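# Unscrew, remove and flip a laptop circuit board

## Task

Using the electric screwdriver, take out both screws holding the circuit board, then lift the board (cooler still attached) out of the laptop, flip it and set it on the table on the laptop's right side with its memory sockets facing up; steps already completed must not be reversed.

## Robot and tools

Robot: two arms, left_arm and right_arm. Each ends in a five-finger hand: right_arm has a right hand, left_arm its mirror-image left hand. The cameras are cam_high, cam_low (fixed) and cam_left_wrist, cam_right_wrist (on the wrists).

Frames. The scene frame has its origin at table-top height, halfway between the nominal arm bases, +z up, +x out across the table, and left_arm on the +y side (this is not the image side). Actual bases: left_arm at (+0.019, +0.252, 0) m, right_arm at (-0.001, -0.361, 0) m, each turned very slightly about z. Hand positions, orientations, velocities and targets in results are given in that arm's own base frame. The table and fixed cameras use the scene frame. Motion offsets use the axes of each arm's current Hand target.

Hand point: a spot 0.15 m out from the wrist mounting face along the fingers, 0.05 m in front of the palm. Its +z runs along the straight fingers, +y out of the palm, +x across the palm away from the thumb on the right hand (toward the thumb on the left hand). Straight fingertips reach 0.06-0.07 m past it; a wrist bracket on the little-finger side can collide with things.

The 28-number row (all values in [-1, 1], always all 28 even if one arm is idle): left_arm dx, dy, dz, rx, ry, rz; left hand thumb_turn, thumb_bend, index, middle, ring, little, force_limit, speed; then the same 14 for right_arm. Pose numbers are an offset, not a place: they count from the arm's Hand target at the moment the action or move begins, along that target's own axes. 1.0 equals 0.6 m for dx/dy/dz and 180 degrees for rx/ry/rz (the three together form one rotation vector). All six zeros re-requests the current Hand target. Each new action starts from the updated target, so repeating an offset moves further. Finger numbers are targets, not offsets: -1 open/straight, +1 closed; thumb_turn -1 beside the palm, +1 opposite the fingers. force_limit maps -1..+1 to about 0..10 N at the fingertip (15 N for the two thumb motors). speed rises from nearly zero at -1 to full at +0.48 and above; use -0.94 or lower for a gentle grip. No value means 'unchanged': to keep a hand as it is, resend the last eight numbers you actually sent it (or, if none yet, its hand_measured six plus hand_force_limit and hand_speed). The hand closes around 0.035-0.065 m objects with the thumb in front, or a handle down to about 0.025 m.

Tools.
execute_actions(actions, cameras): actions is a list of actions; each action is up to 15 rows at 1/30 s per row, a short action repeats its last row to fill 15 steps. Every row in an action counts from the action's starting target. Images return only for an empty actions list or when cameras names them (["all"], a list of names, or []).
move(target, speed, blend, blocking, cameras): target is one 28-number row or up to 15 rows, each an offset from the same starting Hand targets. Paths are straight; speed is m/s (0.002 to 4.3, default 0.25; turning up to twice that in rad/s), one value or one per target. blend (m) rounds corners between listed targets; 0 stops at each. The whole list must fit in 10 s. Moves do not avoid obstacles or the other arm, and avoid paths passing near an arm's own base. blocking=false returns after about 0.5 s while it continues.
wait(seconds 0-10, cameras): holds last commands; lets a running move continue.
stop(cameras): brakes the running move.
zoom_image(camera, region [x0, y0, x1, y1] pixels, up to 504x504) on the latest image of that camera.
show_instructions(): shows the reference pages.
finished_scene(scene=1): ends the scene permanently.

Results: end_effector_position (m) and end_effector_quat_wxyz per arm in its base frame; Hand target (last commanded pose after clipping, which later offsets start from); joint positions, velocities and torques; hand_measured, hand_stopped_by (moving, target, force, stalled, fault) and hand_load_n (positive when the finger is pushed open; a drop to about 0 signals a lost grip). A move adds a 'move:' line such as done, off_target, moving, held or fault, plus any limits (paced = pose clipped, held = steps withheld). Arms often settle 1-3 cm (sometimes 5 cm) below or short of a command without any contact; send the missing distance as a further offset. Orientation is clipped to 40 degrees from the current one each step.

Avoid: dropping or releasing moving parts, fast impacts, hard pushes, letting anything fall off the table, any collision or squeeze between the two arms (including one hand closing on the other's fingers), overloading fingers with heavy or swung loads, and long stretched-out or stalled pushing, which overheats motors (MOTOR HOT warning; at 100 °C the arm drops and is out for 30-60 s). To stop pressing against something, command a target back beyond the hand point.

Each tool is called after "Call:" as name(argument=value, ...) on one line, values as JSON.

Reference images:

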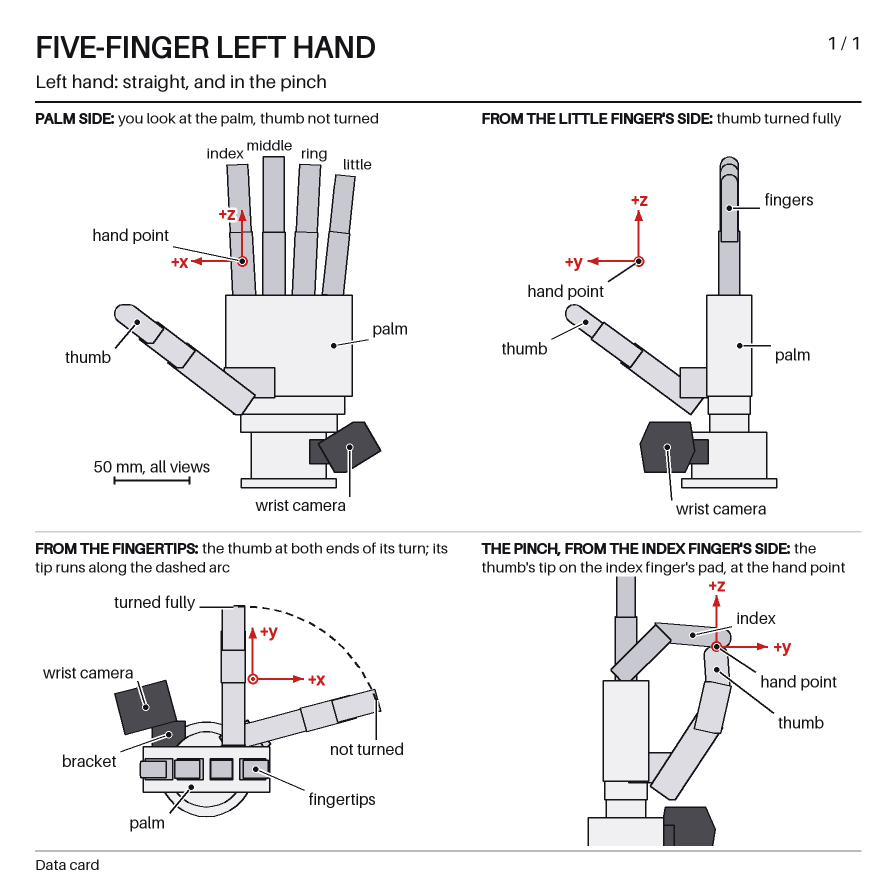

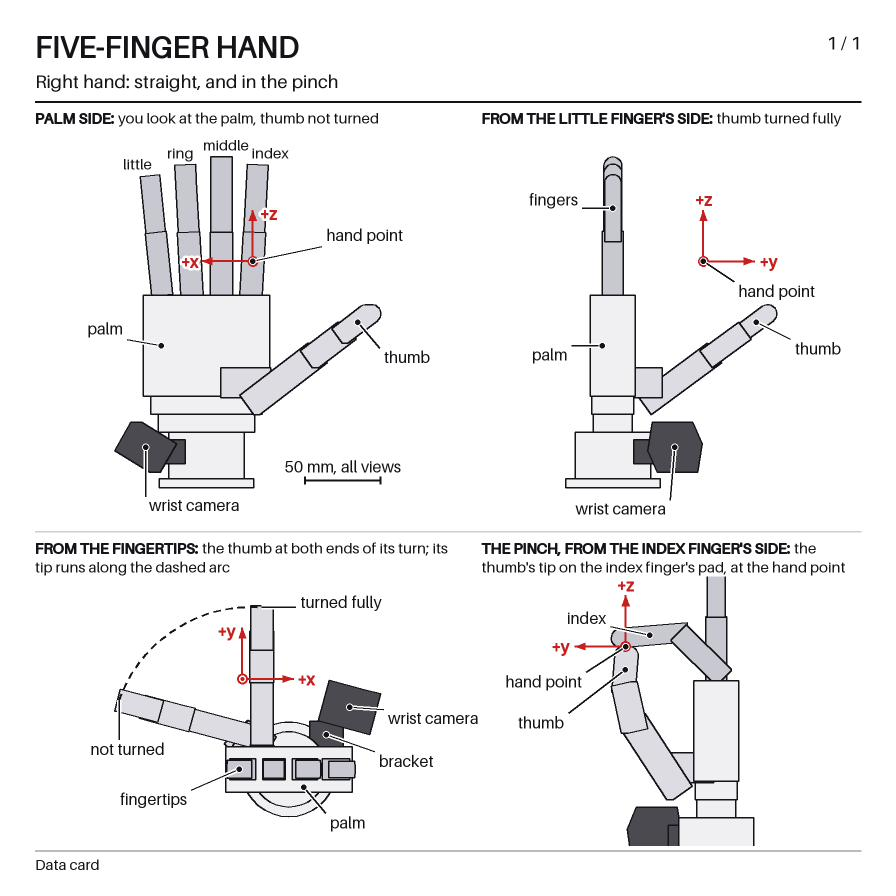

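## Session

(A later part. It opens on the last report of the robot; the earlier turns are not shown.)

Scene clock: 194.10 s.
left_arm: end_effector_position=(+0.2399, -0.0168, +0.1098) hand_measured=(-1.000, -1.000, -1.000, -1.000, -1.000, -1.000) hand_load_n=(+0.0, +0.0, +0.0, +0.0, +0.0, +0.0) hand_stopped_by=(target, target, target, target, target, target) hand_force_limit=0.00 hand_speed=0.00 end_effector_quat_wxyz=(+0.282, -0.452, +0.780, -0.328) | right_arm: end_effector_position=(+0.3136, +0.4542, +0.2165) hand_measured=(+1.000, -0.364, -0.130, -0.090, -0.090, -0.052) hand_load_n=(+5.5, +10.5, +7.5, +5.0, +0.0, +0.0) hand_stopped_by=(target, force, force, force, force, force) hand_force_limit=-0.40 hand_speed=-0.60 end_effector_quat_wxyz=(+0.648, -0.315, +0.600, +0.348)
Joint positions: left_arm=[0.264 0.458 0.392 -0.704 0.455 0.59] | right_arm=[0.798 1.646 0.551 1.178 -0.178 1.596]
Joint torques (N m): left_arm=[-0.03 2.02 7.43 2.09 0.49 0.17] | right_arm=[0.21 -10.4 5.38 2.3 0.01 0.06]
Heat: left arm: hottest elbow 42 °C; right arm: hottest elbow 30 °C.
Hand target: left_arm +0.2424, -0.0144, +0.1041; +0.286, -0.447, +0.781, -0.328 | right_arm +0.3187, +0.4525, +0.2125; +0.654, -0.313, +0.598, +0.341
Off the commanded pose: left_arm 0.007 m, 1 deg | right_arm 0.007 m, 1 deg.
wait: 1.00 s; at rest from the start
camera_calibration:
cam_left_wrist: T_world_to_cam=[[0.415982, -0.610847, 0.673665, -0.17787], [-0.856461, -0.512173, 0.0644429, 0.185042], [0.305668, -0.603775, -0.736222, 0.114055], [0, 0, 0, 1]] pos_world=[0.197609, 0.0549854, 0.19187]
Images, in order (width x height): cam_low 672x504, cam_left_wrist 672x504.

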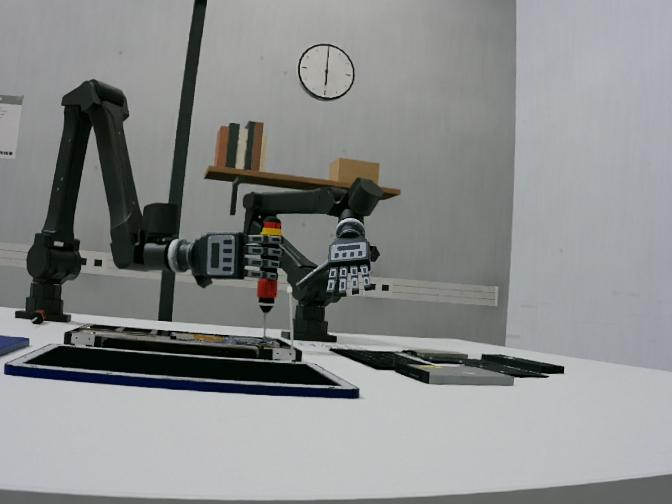

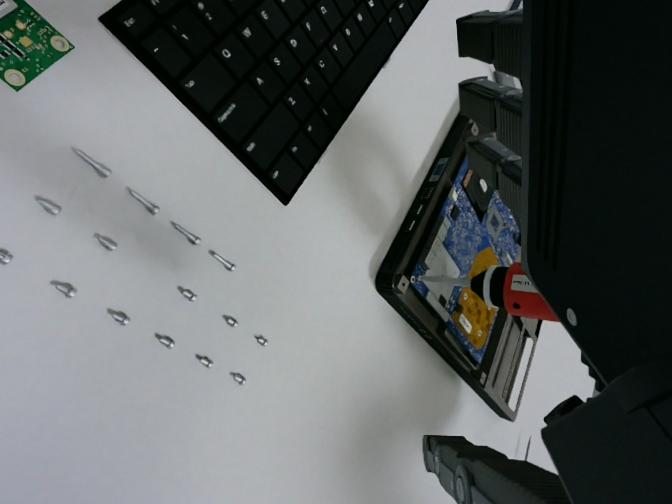

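Call:
wait(seconds=3, cameras=["cam_left_wrist"])

Call:
zoom_image(camera="cam_left_wrist", region=[400, 255, 440, 295])

Scene clock: 197.43 s.
left_arm: end_effector_position=(+0.2399, -0.0168, +0.1098) hand_measured=(-1.000, -1.000, -1.000, -1.000, -1.000, -1.000) hand_load_n=(+0.0, +0.0, +0.0, +0.0, +0.0, +0.0) hand_stopped_by=(target, target, target, target, target, target) hand_force_limit=0.00 hand_speed=0.00 end_effector_quat_wxyz=(+0.282, -0.452, +0.780, -0.328) | right_arm: end_effector_position=(+0.3136, +0.4542, +0.2165) hand_measured=(+1.000, -0.364, -0.130, -0.090, -0.090, -0.052) hand_load_n=(+5.0, +10.5, +7.0, +4.5, +0.0, +0.5) hand_stopped_by=(target, force, force, force, force, force) hand_force_limit=-0.40 hand_speed=-0.60 end_effector_quat_wxyz=(+0.648, -0.315, +0.600, +0.348)
Joint positions: left_arm=[0.264 0.458 0.392 -0.704 0.455 0.59] | right_arm=[0.798 1.646 0.551 1.178 -0.178 1.596]
Joint torques (N m): left_arm=[-0.44 2.14 7.46 2.15 0.51 0.18] | right_arm=[0.15 -10.46 5.38 2.3 0 0.04]
Heat: left arm: hottest elbow 42 °C; right arm: hottest elbow 30 °C.
Hand target: left_arm +0.2424, -0.0144, +0.1041; +0.286, -0.447, +0.781, -0.328 | right_arm +0.3187, +0.4525, +0.2125; +0.654, -0.313, +0.598, +0.341
Off the commanded pose: left_arm 0.007 m, 1 deg | right_arm 0.007 m, 1 deg.
wait: 3.00 s; at rest from the start
camera_calibration:
cam_left_wrist: T_world_to_cam=[[0.415982, -0.610847, 0.673665, -0.17787], [-0.856461, -0.512173, 0.0644429, 0.185042], [0.305668, -0.603775, -0.736222, 0.114055], [0, 0, 0, 1]] pos_world=[0.197609, 0.0549854, 0.19187]
Images, in order (width x height): cam_left_wrist 672x504.

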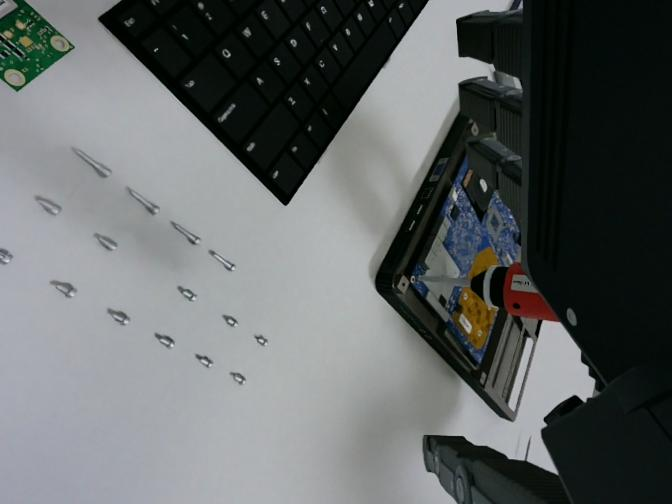

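Scaled by 12.600 from the camera's 672x504 image, which has a finer 960x720 frame.

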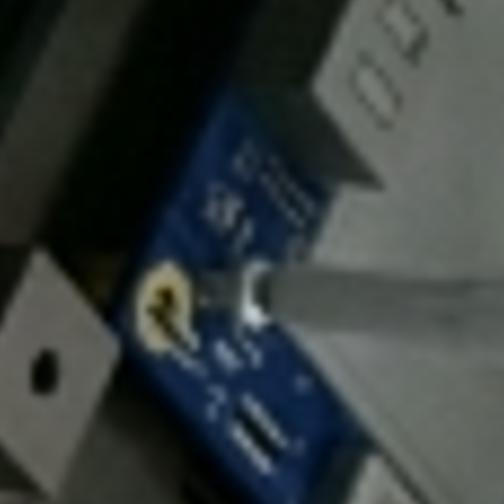

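Call:
move(target=[0,0,0,0,0,0,-1,-1,-1,-1,-1,-1,0,0,-0.083,0,0.0075,0,0,0,1,0.4,0.3,0.3,0.3,0.3,-0.4,-0.6], speed=0.05, cameras=["cam_left_wrist","cam_high","cam_low"])

Call:
zoom_image(camera="cam_left_wrist", region=[400, 240, 460, 300])

Call:
zoom_image(camera="cam_high", region=[415, 255, 455, 285])

Scene clock: 200.27 s.
left_arm: end_effector_position=(+0.2399, -0.0168, +0.1098) hand_measured=(-1.000, -1.000, -1.000, -1.000, -1.000, -1.000) hand_load_n=(+0.0, +0.0, +0.0, +0.0, +0.0, +0.0) hand_stopped_by=(target, target, target, target, target, target) hand_force_limit=0.00 hand_speed=0.00 end_effector_quat_wxyz=(+0.282, -0.452, +0.780, -0.328) | right_arm: end_effector_position=(+0.3108, +0.4523, +0.2336) hand_measured=(+1.000, -0.364, -0.130, -0.090, -0.090, -0.054) hand_load_n=(+2.0, +10.5, +5.0, +5.0, +0.0, +4.0) hand_stopped_by=(target, force, force, force, force, force) hand_force_limit=-0.40 hand_speed=-0.60 end_effector_quat_wxyz=(+0.634, -0.327, +0.615, +0.337)
Joint positions: left_arm=[0.264 0.458 0.392 -0.704 0.455 0.59] | right_arm=[0.798 1.53 0.551 1.011 -0.178 1.576]
Joint torques (N m): left_arm=[-0.03 2.14 7.47 2.1 0.5 0.18] | right_arm=[0.26 -13.8 8.13 1.55 0 0.14]
Heat: left arm: hottest elbow 42 °C; right arm: hottest elbow 30 °C.
Hand target: left_arm +0.2424, -0.0144, +0.1041; +0.286, -0.447, +0.781, -0.328 | right_arm +0.3186, +0.4526, +0.2624; +0.654, -0.313, +0.598, +0.341
Off the commanded pose: left_arm 0.007 m, 1 deg | right_arm 0.030 m, 3 deg.
move: off_target (right_arm)
camera_calibration:
cam_left_wrist: T_world_to_cam=[[0.415982, -0.610847, 0.673665, -0.17787], [-0.856461, -0.512173, 0.0644429, 0.185042], [0.305668, -0.603775, -0.736222, 0.114055], [0, 0, 0, 1]] pos_world=[0.197609, 0.0549854, 0.19187]
Images, in order (width x height): cam_high 672x504, cam_low 672x504, cam_left_wrist 672x504.

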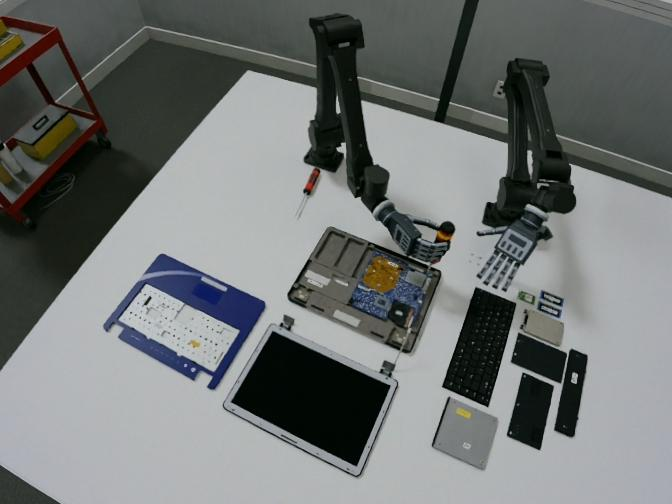

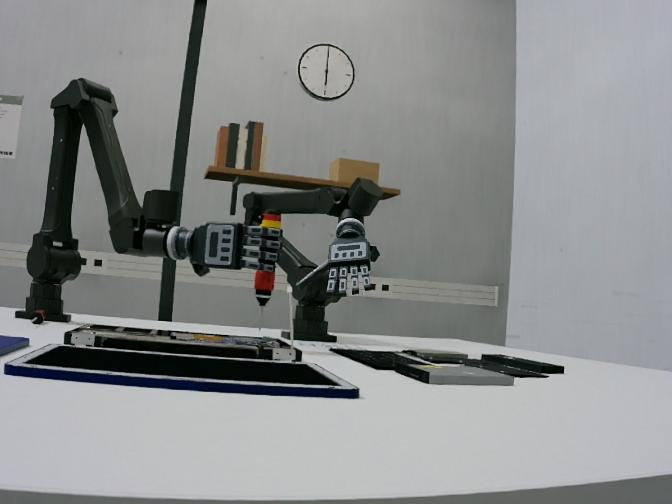

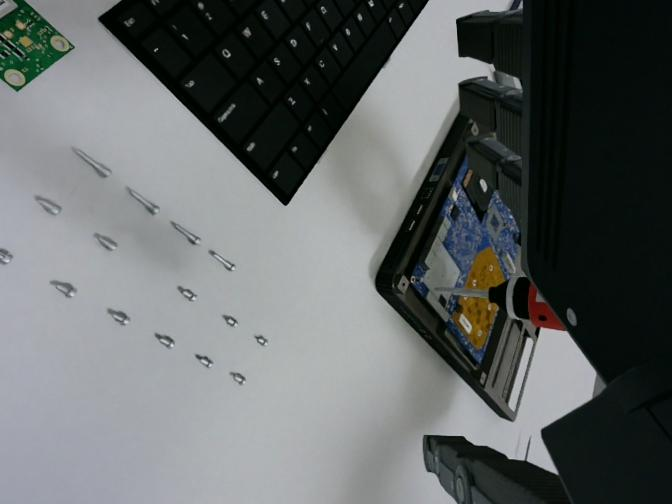

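Scaled by 8.400 from the camera's 672x504 image, which has a finer 960x720 frame.

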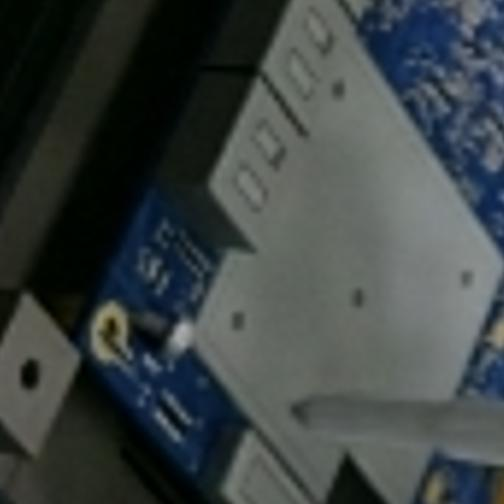

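Scaled by 12.600 from the camera's 672x504 image, which has a finer 960x720 frame.

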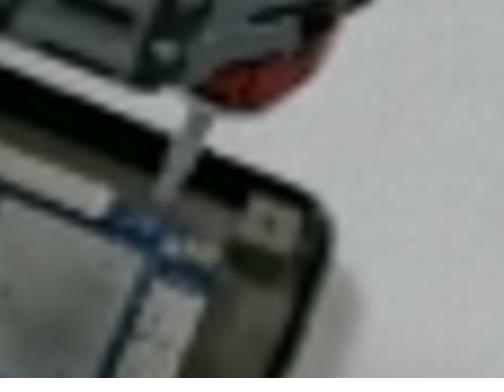

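Call:
zoom_image(camera="cam_low", region=[210, 205, 350, 345])

Call:
zoom_image(camera="cam_left_wrist", region=[400, 240, 580, 375])

Scaled by 3.600 from the camera's 672x504 image, which has a finer 960x720 frame.

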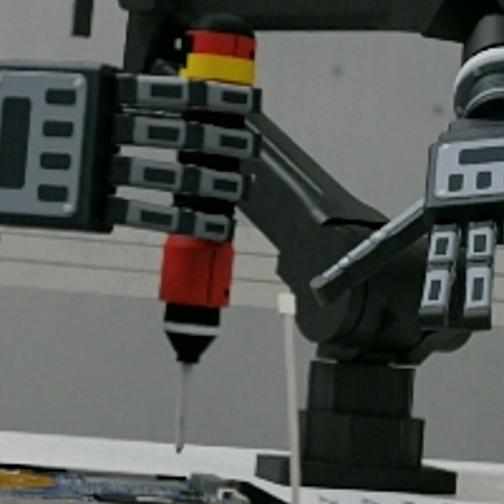

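Scaled by 2.800 from the camera's 672x504 image, which has a finer 960x720 frame.

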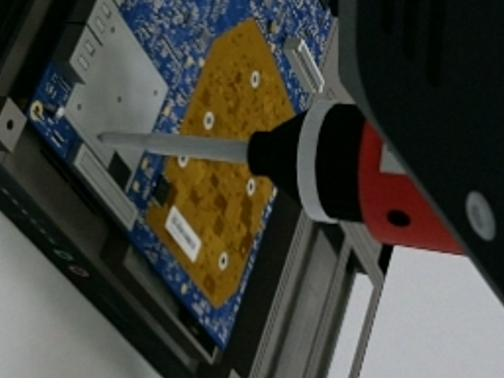

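Call:
zoom_image(camera="cam_left_wrist", region=[406, 266, 434, 294])

Call:
zoom_image(camera="cam_high", region=[345, 230, 445, 330])

Scaled by 18.000 from the camera's 672x504 image, which has a finer 960x720 frame.

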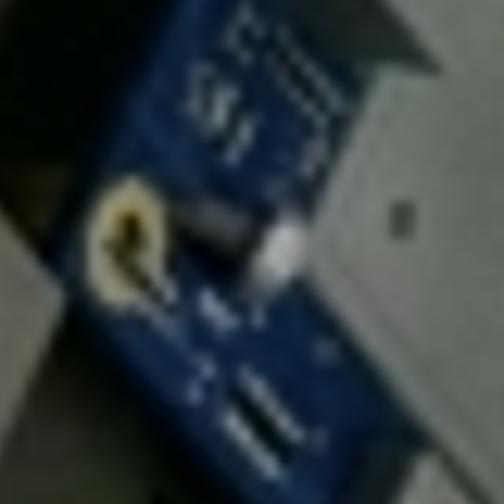

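Scaled by 5.040 from the camera's 672x504 image, which has a finer 960x720 frame.

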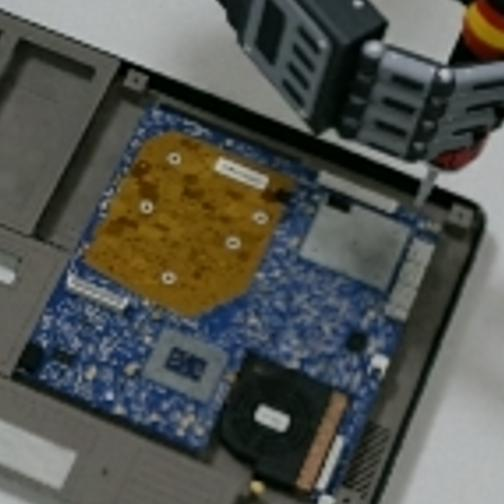

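Call:
zoom_image(camera="cam_high", region=[340, 285, 400, 345])

Scaled by 8.400 from the camera's 672x504 image, which has a finer 960x720 frame.

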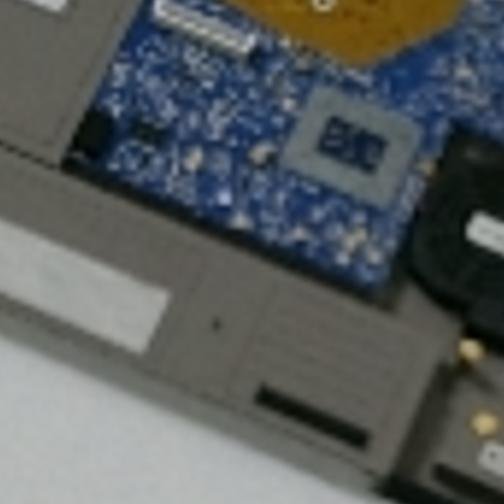

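Call:
move(target=[[0,0,0,0,0,0,-1,-1,-1,-1,-1,-1,0,0,-0.0624,0,0.0056,0,0,0,1,0.4,0.3,0.3,0.3,0.3,-0.4,-0.6],[0,0,0,0,0,0,-1,-1,-1,-1,-1,-1,0,0,-0.0627,-0.3788,-0.0018,0.1256,0,-0.01134,1,0.4,0.3,0.3,0.3,0.3,-0.4,-0.6]], speed=[0.08,0.15], blend=0.01, cameras=["cam_left_wrist","cam_high","cam_low"])

Scene clock: 212.23 s.
left_arm: end_effector_position=(+0.2399, -0.0168, +0.1098) hand_measured=(-1.000, -1.000, -1.000, -1.000, -1.000, -1.000) hand_load_n=(+0.0, +0.0, +0.0, +0.0, +0.0, +0.0) hand_stopped_by=(target, target, target, target, target, target) hand_force_limit=0.00 hand_speed=0.00 end_effector_quat_wxyz=(+0.282, -0.452, +0.780, -0.328) | right_arm: end_effector_position=(+0.4880, +0.3129, +0.2631) hand_measured=(+1.000, -0.364, -0.130, -0.090, -0.090, -0.054) hand_load_n=(+2.0, +10.5, +5.0, +5.0, +0.0, +4.5) hand_stopped_by=(target, force, force, force, force, force) hand_force_limit=-0.40 hand_speed=-0.60 end_effector_quat_wxyz=(+0.685, -0.195, +0.673, +0.199)
Joint positions: left_arm=[0.264 0.458 0.392 -0.704 0.455 0.59] | right_arm=[0.419 1.499 0.654 0.862 -0.146 1.574]
Joint torques (N m): left_arm=[0.09 2.26 7.46 2.06 0.51 0.2] | right_arm=[0.73 -12.51 11.84 1.55 0.03 0.15]
Heat: left arm: hottest elbow 42 °C; right arm: hottest elbow 31 °C.
Hand target: left_arm +0.2424, -0.0144, +0.1041; +0.286, -0.447, +0.781, -0.328 | right_arm +0.5026, +0.3193, +0.3001; +0.709, -0.189, +0.647, +0.206
Off the commanded pose: left_arm 0.007 m, 1 deg | right_arm 0.040 m, 4 deg.
move: off_target (right_arm)
camera_calibration:
cam_left_wrist: T_world_to_cam=[[0.415982, -0.610847, 0.673665, -0.17787], [-0.856461, -0.512173, 0.0644429, 0.185042], [0.305668, -0.603775, -0.736222, 0.114055], [0, 0, 0, 1]] pos_world=[0.197609, 0.0549854, 0.19187]
Images, in order (width x height): cam_high 672x504, cam_low 672x504, cam_left_wrist 672x504.

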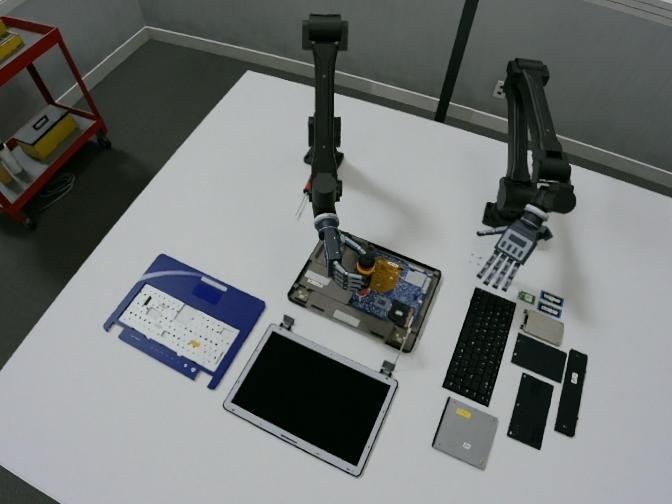

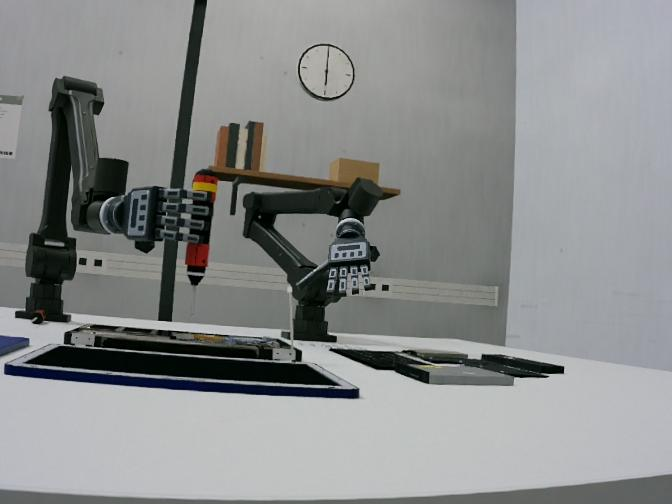

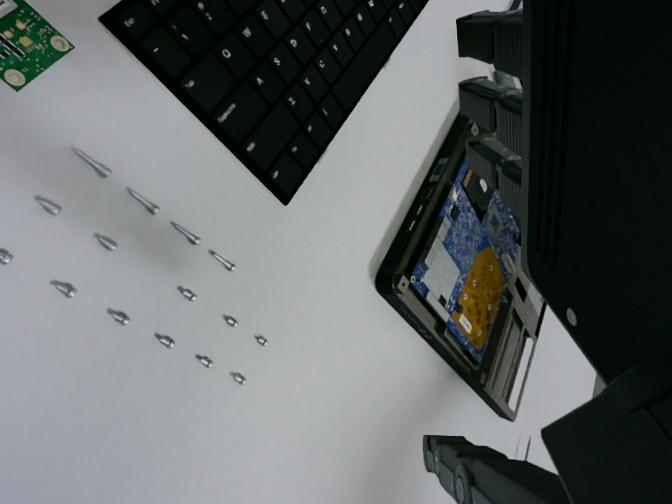

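Call:
move(target=[0.0552,-0.2403,0.2355,0,0,0,-1,-1,-1,-1,-1,-1,0,0,0,0,0,0,0,0,1,0.4,0.3,0.3,0.3,0.3,-0.4,-0.6], speed=0.12, cameras=["cam_left_wrist","cam_high","cam_low"])

Scene clock: 216.17 s.
left_arm: end_effector_position=(+0.3765, -0.1225, +0.0932) hand_measured=(-1.000, -1.000, -1.000, -1.000, -1.000, -1.000) hand_load_n=(+0.0, +0.0, +0.0, +0.0, +0.0, +0.0) hand_stopped_by=(target, target, target, target, target, target) hand_force_limit=0.00 hand_speed=0.00 end_effector_quat_wxyz=(+0.266, -0.454, +0.796, -0.301) | right_arm: end_effector_position=(+0.4880, +0.3129, +0.2631) hand_measured=(+1.000, -0.364, -0.130, -0.090, -0.090, -0.054) hand_load_n=(+2.0, +10.5, +5.0, +5.0, +0.5, +4.0) hand_stopped_by=(target, force, force, force, force, force) hand_force_limit=-0.40 hand_speed=-0.60 end_effector_quat_wxyz=(+0.685, -0.195, +0.673, +0.199)
Joint positions: left_arm=[-0.248 1.081 0.609 -0.275 0.059 0.26] | right_arm=[0.419 1.499 0.654 0.862 -0.146 1.574]
Joint torques (N m): left_arm=[-1.44 -4.01 11.81 2.21 -0.01 -0.07] | right_arm=[0.79 -12.51 11.84 1.57 0.03 0.15]
Heat: left arm: hottest elbow 42 °C; right arm: hottest elbow 32 °C.
Hand target: left_arm +0.4062, -0.1356, +0.1220; +0.286, -0.447, +0.782, -0.328 | right_arm +0.5026, +0.3193, +0.3001; +0.709, -0.189, +0.647, +0.206
Off the commanded pose: left_arm 0.043 m, 4 deg | right_arm 0.040 m, 4 deg.
move: off_target (left_arm, right_arm)
camera_calibration:
cam_left_wrist: T_world_to_cam=[[0.45119, -0.636909, 0.62512, -0.300019], [-0.854812, -0.509658, 0.0977052, 0.245618], [0.256368, -0.578443, -0.77439, 0.0215152], [0, 0, 0, 1]] pos_world=[0.339807, -0.053458, 0.18021]
Images, in order (width x height): cam_high 672x504, cam_low 672x504, cam_left_wrist 672x504.

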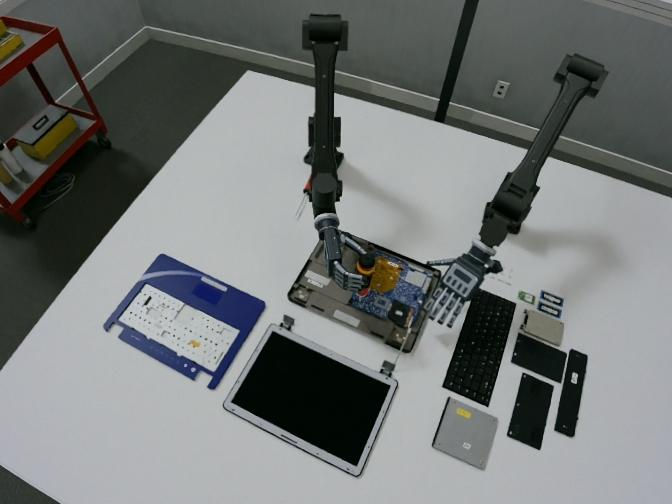

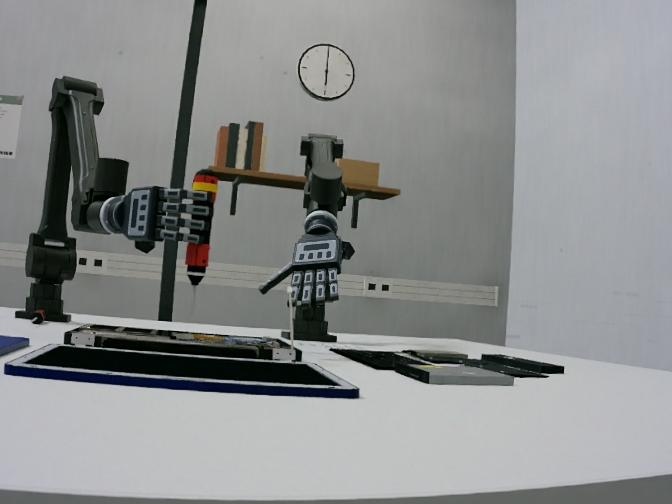

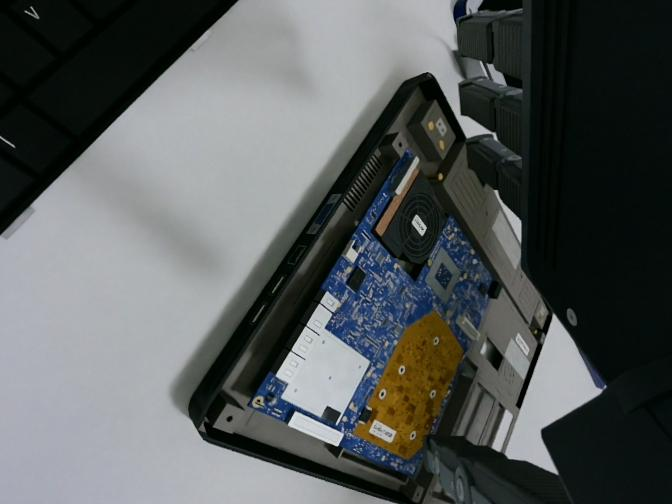

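Call:
zoom_image(camera="cam_left_wrist", region=[235, 375, 305, 435])

Call:
zoom_image(camera="cam_left_wrist", region=[400, 200, 520, 320])

Scaled by 7.200 from the camera's 672x504 image, which has a finer 960x720 frame.

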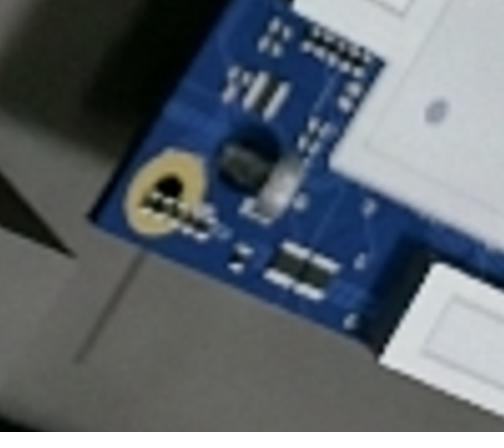

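Scaled by 4.200 from the camera's 672x504 image, which has a finer 960x720 frame.

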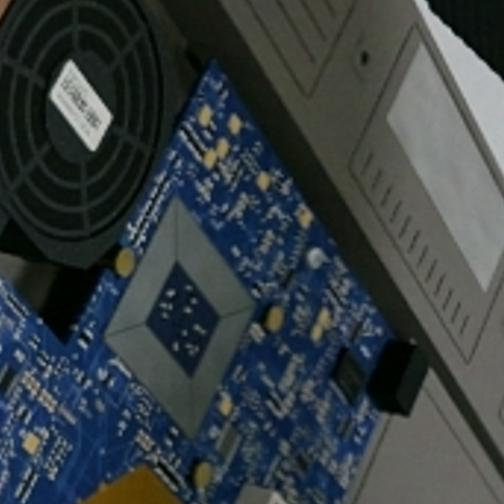

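Call:
zoom_image(camera="cam_left_wrist", region=[455, 240, 505, 290])

Call:
zoom_image(camera="cam_low", region=[130, 200, 290, 360])

Scaled by 10.080 from the camera's 672x504 image, which has a finer 960x720 frame.

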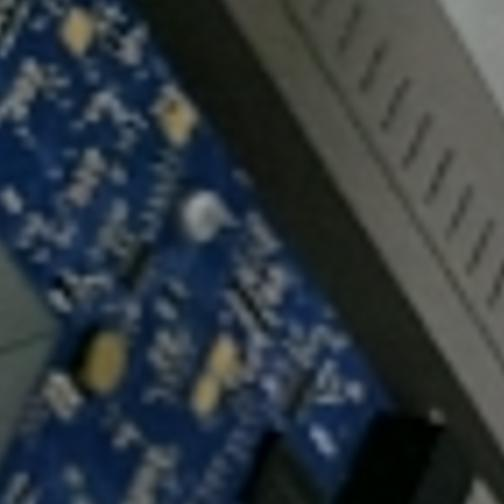

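Scaled by 3.150 from the camera's 672x504 image, which has a finer 960x720 frame.

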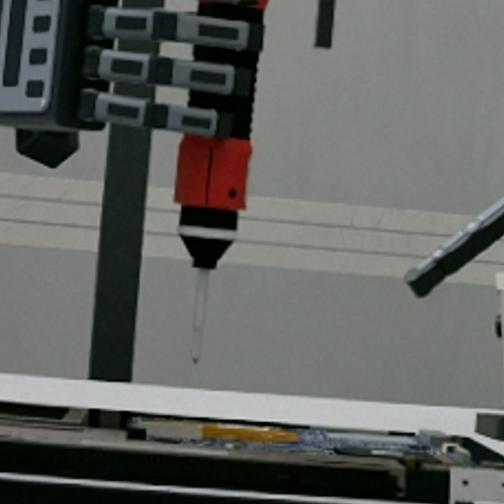

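Call:
move(target=[[0,0,0,0,0,0,-1,-1,-1,-1,-1,-1,0,0,0.0121,0.0114,0.0569,0.0159,0,-0.0015,1,0.4,0.3,0.3,0.3,0.3,-0.4,-0.6],[0,0,0,0,0,0,-1,-1,-1,-1,-1,-1,0,0,0.0751,-0.01205,-0.00395,0,0,0,1,0.4,0.3,0.3,0.3,0.3,-0.4,-0.6]], speed=[0.08,0.05], cameras=["cam_left_wrist","cam_high","cam_low"])

Call:
zoom_image(camera="cam_left_wrist", region=[455, 230, 515, 290])

Call:
zoom_image(camera="cam_high", region=[340, 270, 400, 330])

Call:
zoom_image(camera="cam_low", region=[140, 220, 260, 340])

Scene clock: 222.97 s.
left_arm: end_effector_position=(+0.3765, -0.1225, +0.0932) hand_measured=(-1.000, -1.000, -1.000, -1.000, -1.000, -1.000) hand_load_n=(+0.0, +0.0, +0.0, +0.0, +0.0, +0.0) hand_stopped_by=(target, target, target, target, target, target) hand_force_limit=0.00 hand_speed=0.00 end_effector_quat_wxyz=(+0.266, -0.454, +0.796, -0.301) | right_arm: end_effector_position=(+0.5067, +0.3160, +0.2283) hand_measured=(+1.000, -0.364, -0.130, -0.090, -0.090, -0.054) hand_load_n=(+2.0, +10.5, +5.0, +5.0, +0.0, +4.0) hand_stopped_by=(target, force, force, force, force, force) hand_force_limit=-0.40 hand_speed=-0.60 end_effector_quat_wxyz=(+0.683, -0.198, +0.675, +0.196)
Joint positions: left_arm=[-0.248 1.081 0.609 -0.275 0.059 0.26] | right_arm=[0.407 1.626 0.68 0.956 -0.156 1.567]
Joint torques (N m): left_arm=[-1.73 -3.84 11.78 2.22 -0.02 -0.05] | right_arm=[0.44 -13.92 7.28 3.45 -0.22 0.24]
Heat: left arm: hottest elbow 42 °C; right arm: hottest elbow 33 °C.
Hand target: left_arm +0.4062, -0.1356, +0.1220; +0.286, -0.447, +0.782, -0.328 | right_arm +0.5079, +0.3140, +0.2548; +0.709, -0.189, +0.648, +0.206
Off the commanded pose: left_arm 0.043 m, 4 deg | right_arm 0.027 m, 5 deg.
move: off_target (left_arm, right_arm)
camera_calibration:
cam_left_wrist: T_world_to_cam=[[0.45119, -0.636909, 0.62512, -0.300019], [-0.854812, -0.509658, 0.0977052, 0.245618], [0.256368, -0.578443, -0.77439, 0.0215152], [0, 0, 0, 1]] pos_world=[0.339807, -0.053458, 0.18021]
Images, in order (width x height): cam_high 672x504, cam_low 672x504, cam_left_wrist 672x504.

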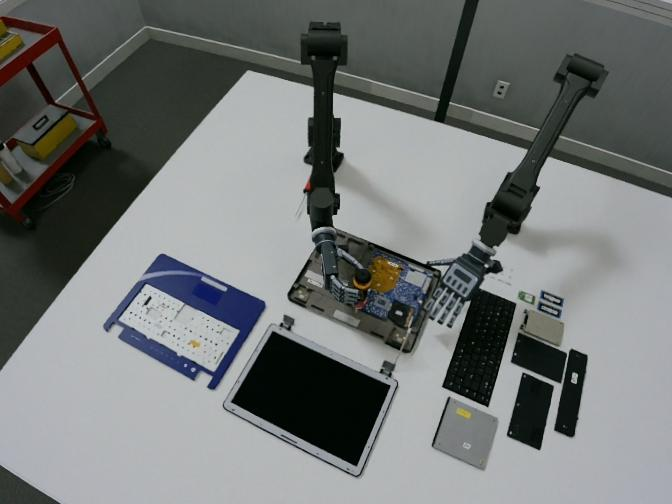

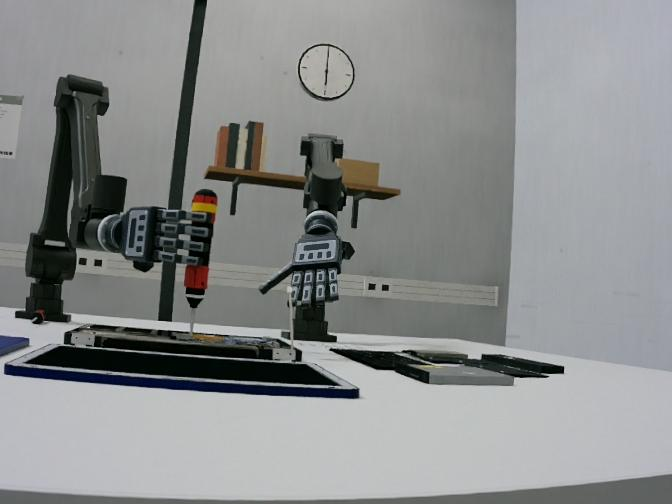

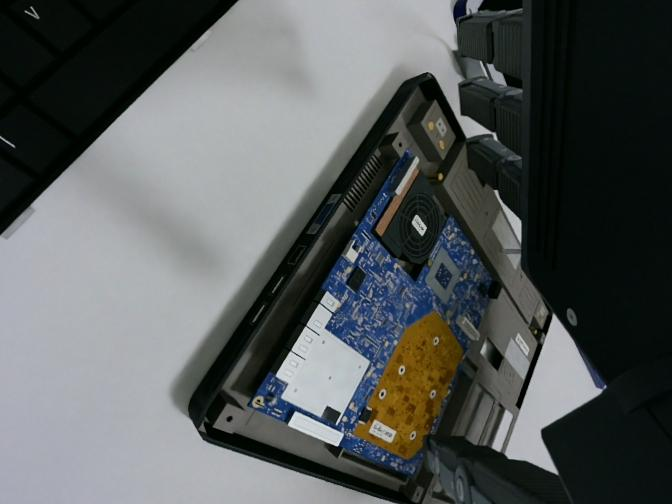

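Scaled by 8.400 from the camera's 672x504 image, which has a finer 960x720 frame.

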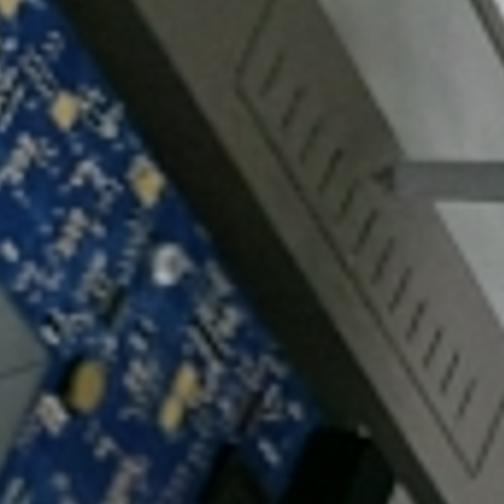

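Scaled by 8.400 from the camera's 672x504 image, which has a finer 960x720 frame.

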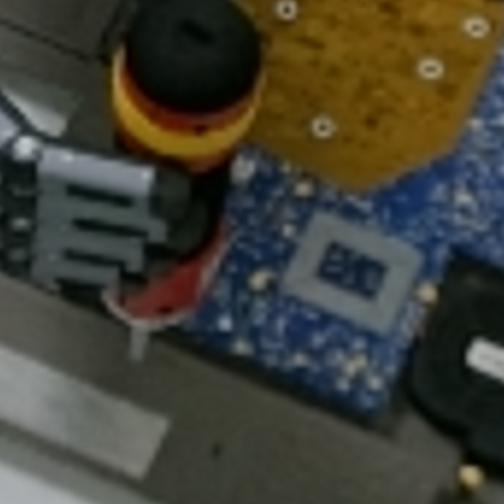

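Scaled by 4.200 from the camera's 672x504 image, which has a finer 960x720 frame.

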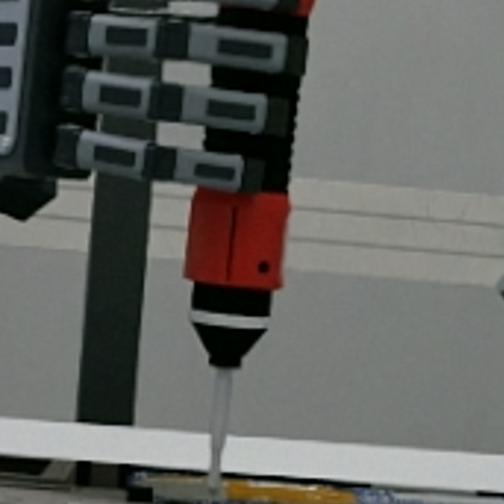

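Call:
zoom_image(camera="cam_high", region=[350, 290, 390, 320])

Call:
zoom_image(camera="cam_left_wrist", region=[410, 190, 530, 300])

Scaled by 12.600 from the camera's 672x504 image, which has a finer 960x720 frame.

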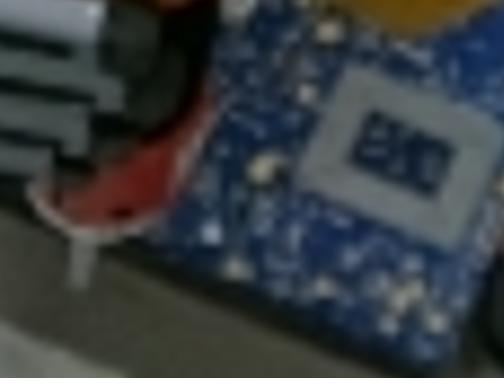

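Scaled by 4.200 from the camera's 672x504 image, which has a finer 960x720 frame.

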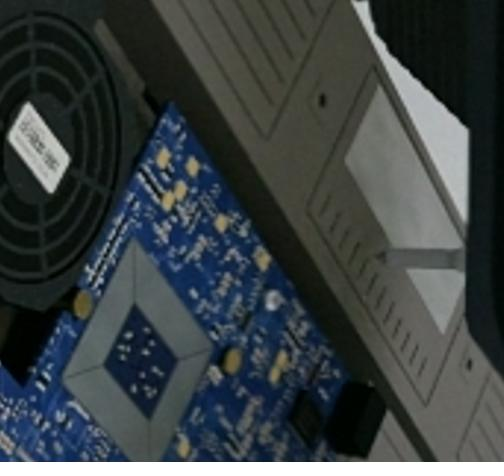

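Call:
zoom_image(camera="cam_low", region=[165, 300, 225, 360])

Scaled by 8.400 from the camera's 672x504 image, which has a finer 960x720 frame.

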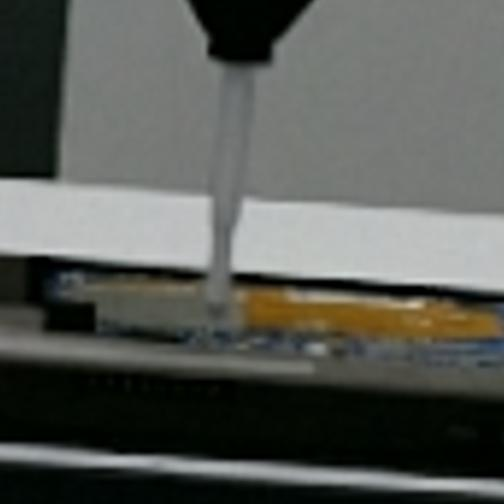

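Call:
move(target=[[0,0,0,0,0,0,-1,-1,-1,-1,-1,-1,0,0,-0.0564,0.0698,0.0433,0.0159,0,-0.0015,1,0.4,0.3,0.3,0.3,0.3,-0.4,-0.6],[0,0,0,0,0,0,-1,-1,-1,-1,-1,-1,0,0,0.0068,0.0435,-0.0163,0,0,0,1,0.4,0.3,0.3,0.3,0.3,-0.4,-0.6]], speed=[0.08,0.05], cameras=["cam_left_wrist","cam_high","cam_low"])

Call:
zoom_image(camera="cam_left_wrist", region=[455, 235, 505, 285])

Call:
zoom_image(camera="cam_high", region=[350, 290, 390, 320])

Call:
zoom_image(camera="cam_low", region=[165, 300, 225, 360])

Scene clock: 231.30 s.
left_arm: end_effector_position=(+0.3765, -0.1225, +0.0932) hand_measured=(-1.000, -1.000, -1.000, -1.000, -1.000, -1.000) hand_load_n=(+0.0, +0.0, +0.0, +0.0, +0.0, +0.0) hand_stopped_by=(target, target, target, target, target, target) hand_force_limit=0.00 hand_speed=0.00 end_effector_quat_wxyz=(+0.266, -0.454, +0.796, -0.301) | right_arm: end_effector_position=(+0.4844, +0.3328, +0.2232) hand_measured=(+1.000, -0.364, -0.130, -0.090, -0.090, -0.054) hand_load_n=(+2.0, +10.5, +5.0, +5.0, +0.5, +4.0) hand_stopped_by=(target, force, force, force, force, force) hand_force_limit=-0.40 hand_speed=-0.60 end_effector_quat_wxyz=(+0.684, -0.200, +0.675, +0.194)
Joint positions: left_arm=[-0.248 1.081 0.609 -0.275 0.059 0.26] | right_arm=[0.468 1.613 0.641 0.982 -0.096 1.561]
Joint torques (N m): left_arm=[-1.55 -3.9 11.84 2.18 -0.01 -0.07] | right_arm=[0.44 -13.57 7.15 3.45 -0.21 0.23]
Heat: left arm: hottest elbow 43 °C; right arm: hottest elbow 33 °C.
Hand target: left_arm +0.4062, -0.1356, +0.1220; +0.286, -0.447, +0.782, -0.328 | right_arm +0.4860, +0.3309, +0.2500; +0.709, -0.189, +0.648, +0.206
Off the commanded pose: left_arm 0.043 m, 4 deg | right_arm 0.027 m, 5 deg.
move: off_target (left_arm, right_arm)
camera_calibration:
cam_left_wrist: T_world_to_cam=[[0.45119, -0.636909, 0.62512, -0.300019], [-0.854812, -0.509658, 0.0977052, 0.245618], [0.256368, -0.578443, -0.77439, 0.0215152], [0, 0, 0, 1]] pos_world=[0.339807, -0.053458, 0.18021]
Images, in order (width x height): cam_high 672x504, cam_low 672x504, cam_left_wrist 672x504.

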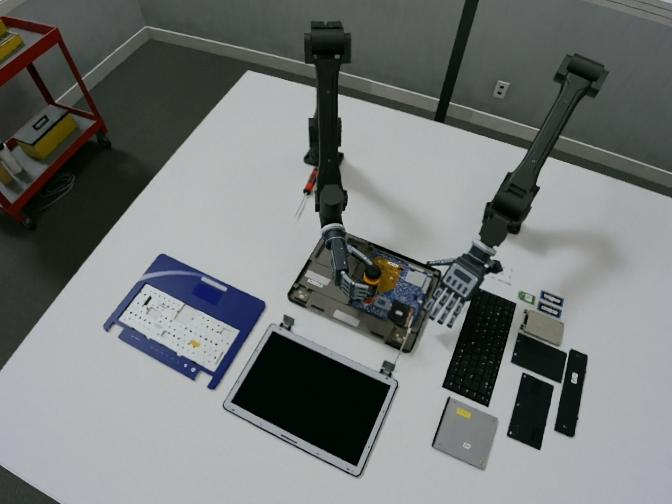

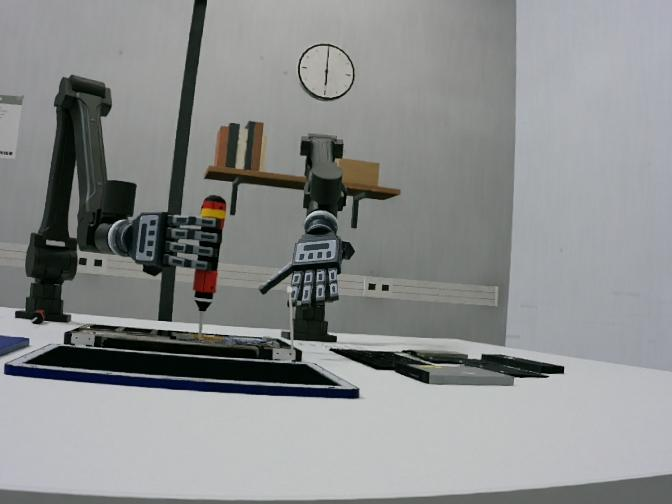

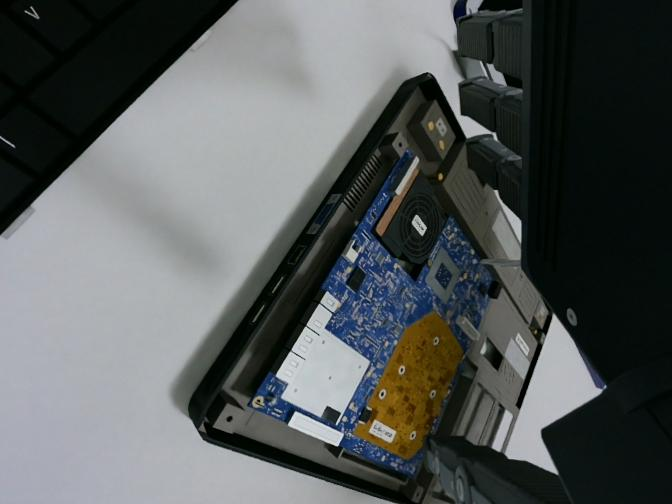

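Scaled by 10.080 from the camera's 672x504 image, which has a finer 960x720 frame.

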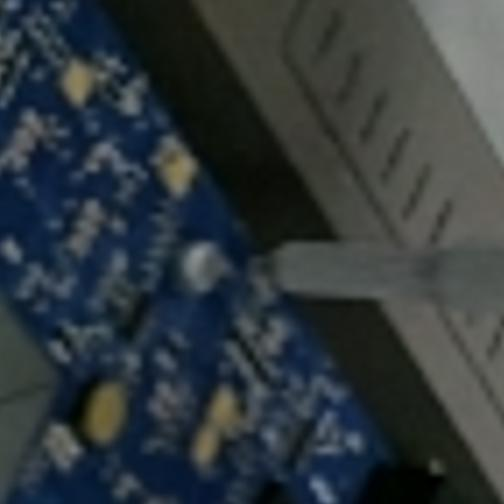

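Scaled by 12.600 from the camera's 672x504 image, which has a finer 960x720 frame.

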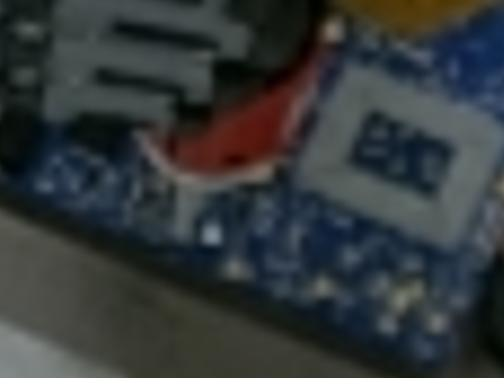

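Scaled by 8.400 from the camera's 672x504 image, which has a finer 960x720 frame.

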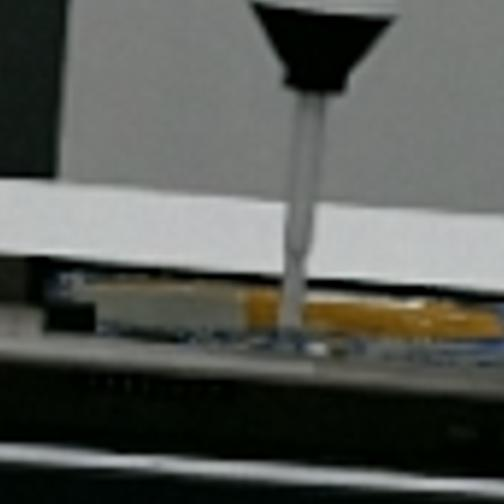

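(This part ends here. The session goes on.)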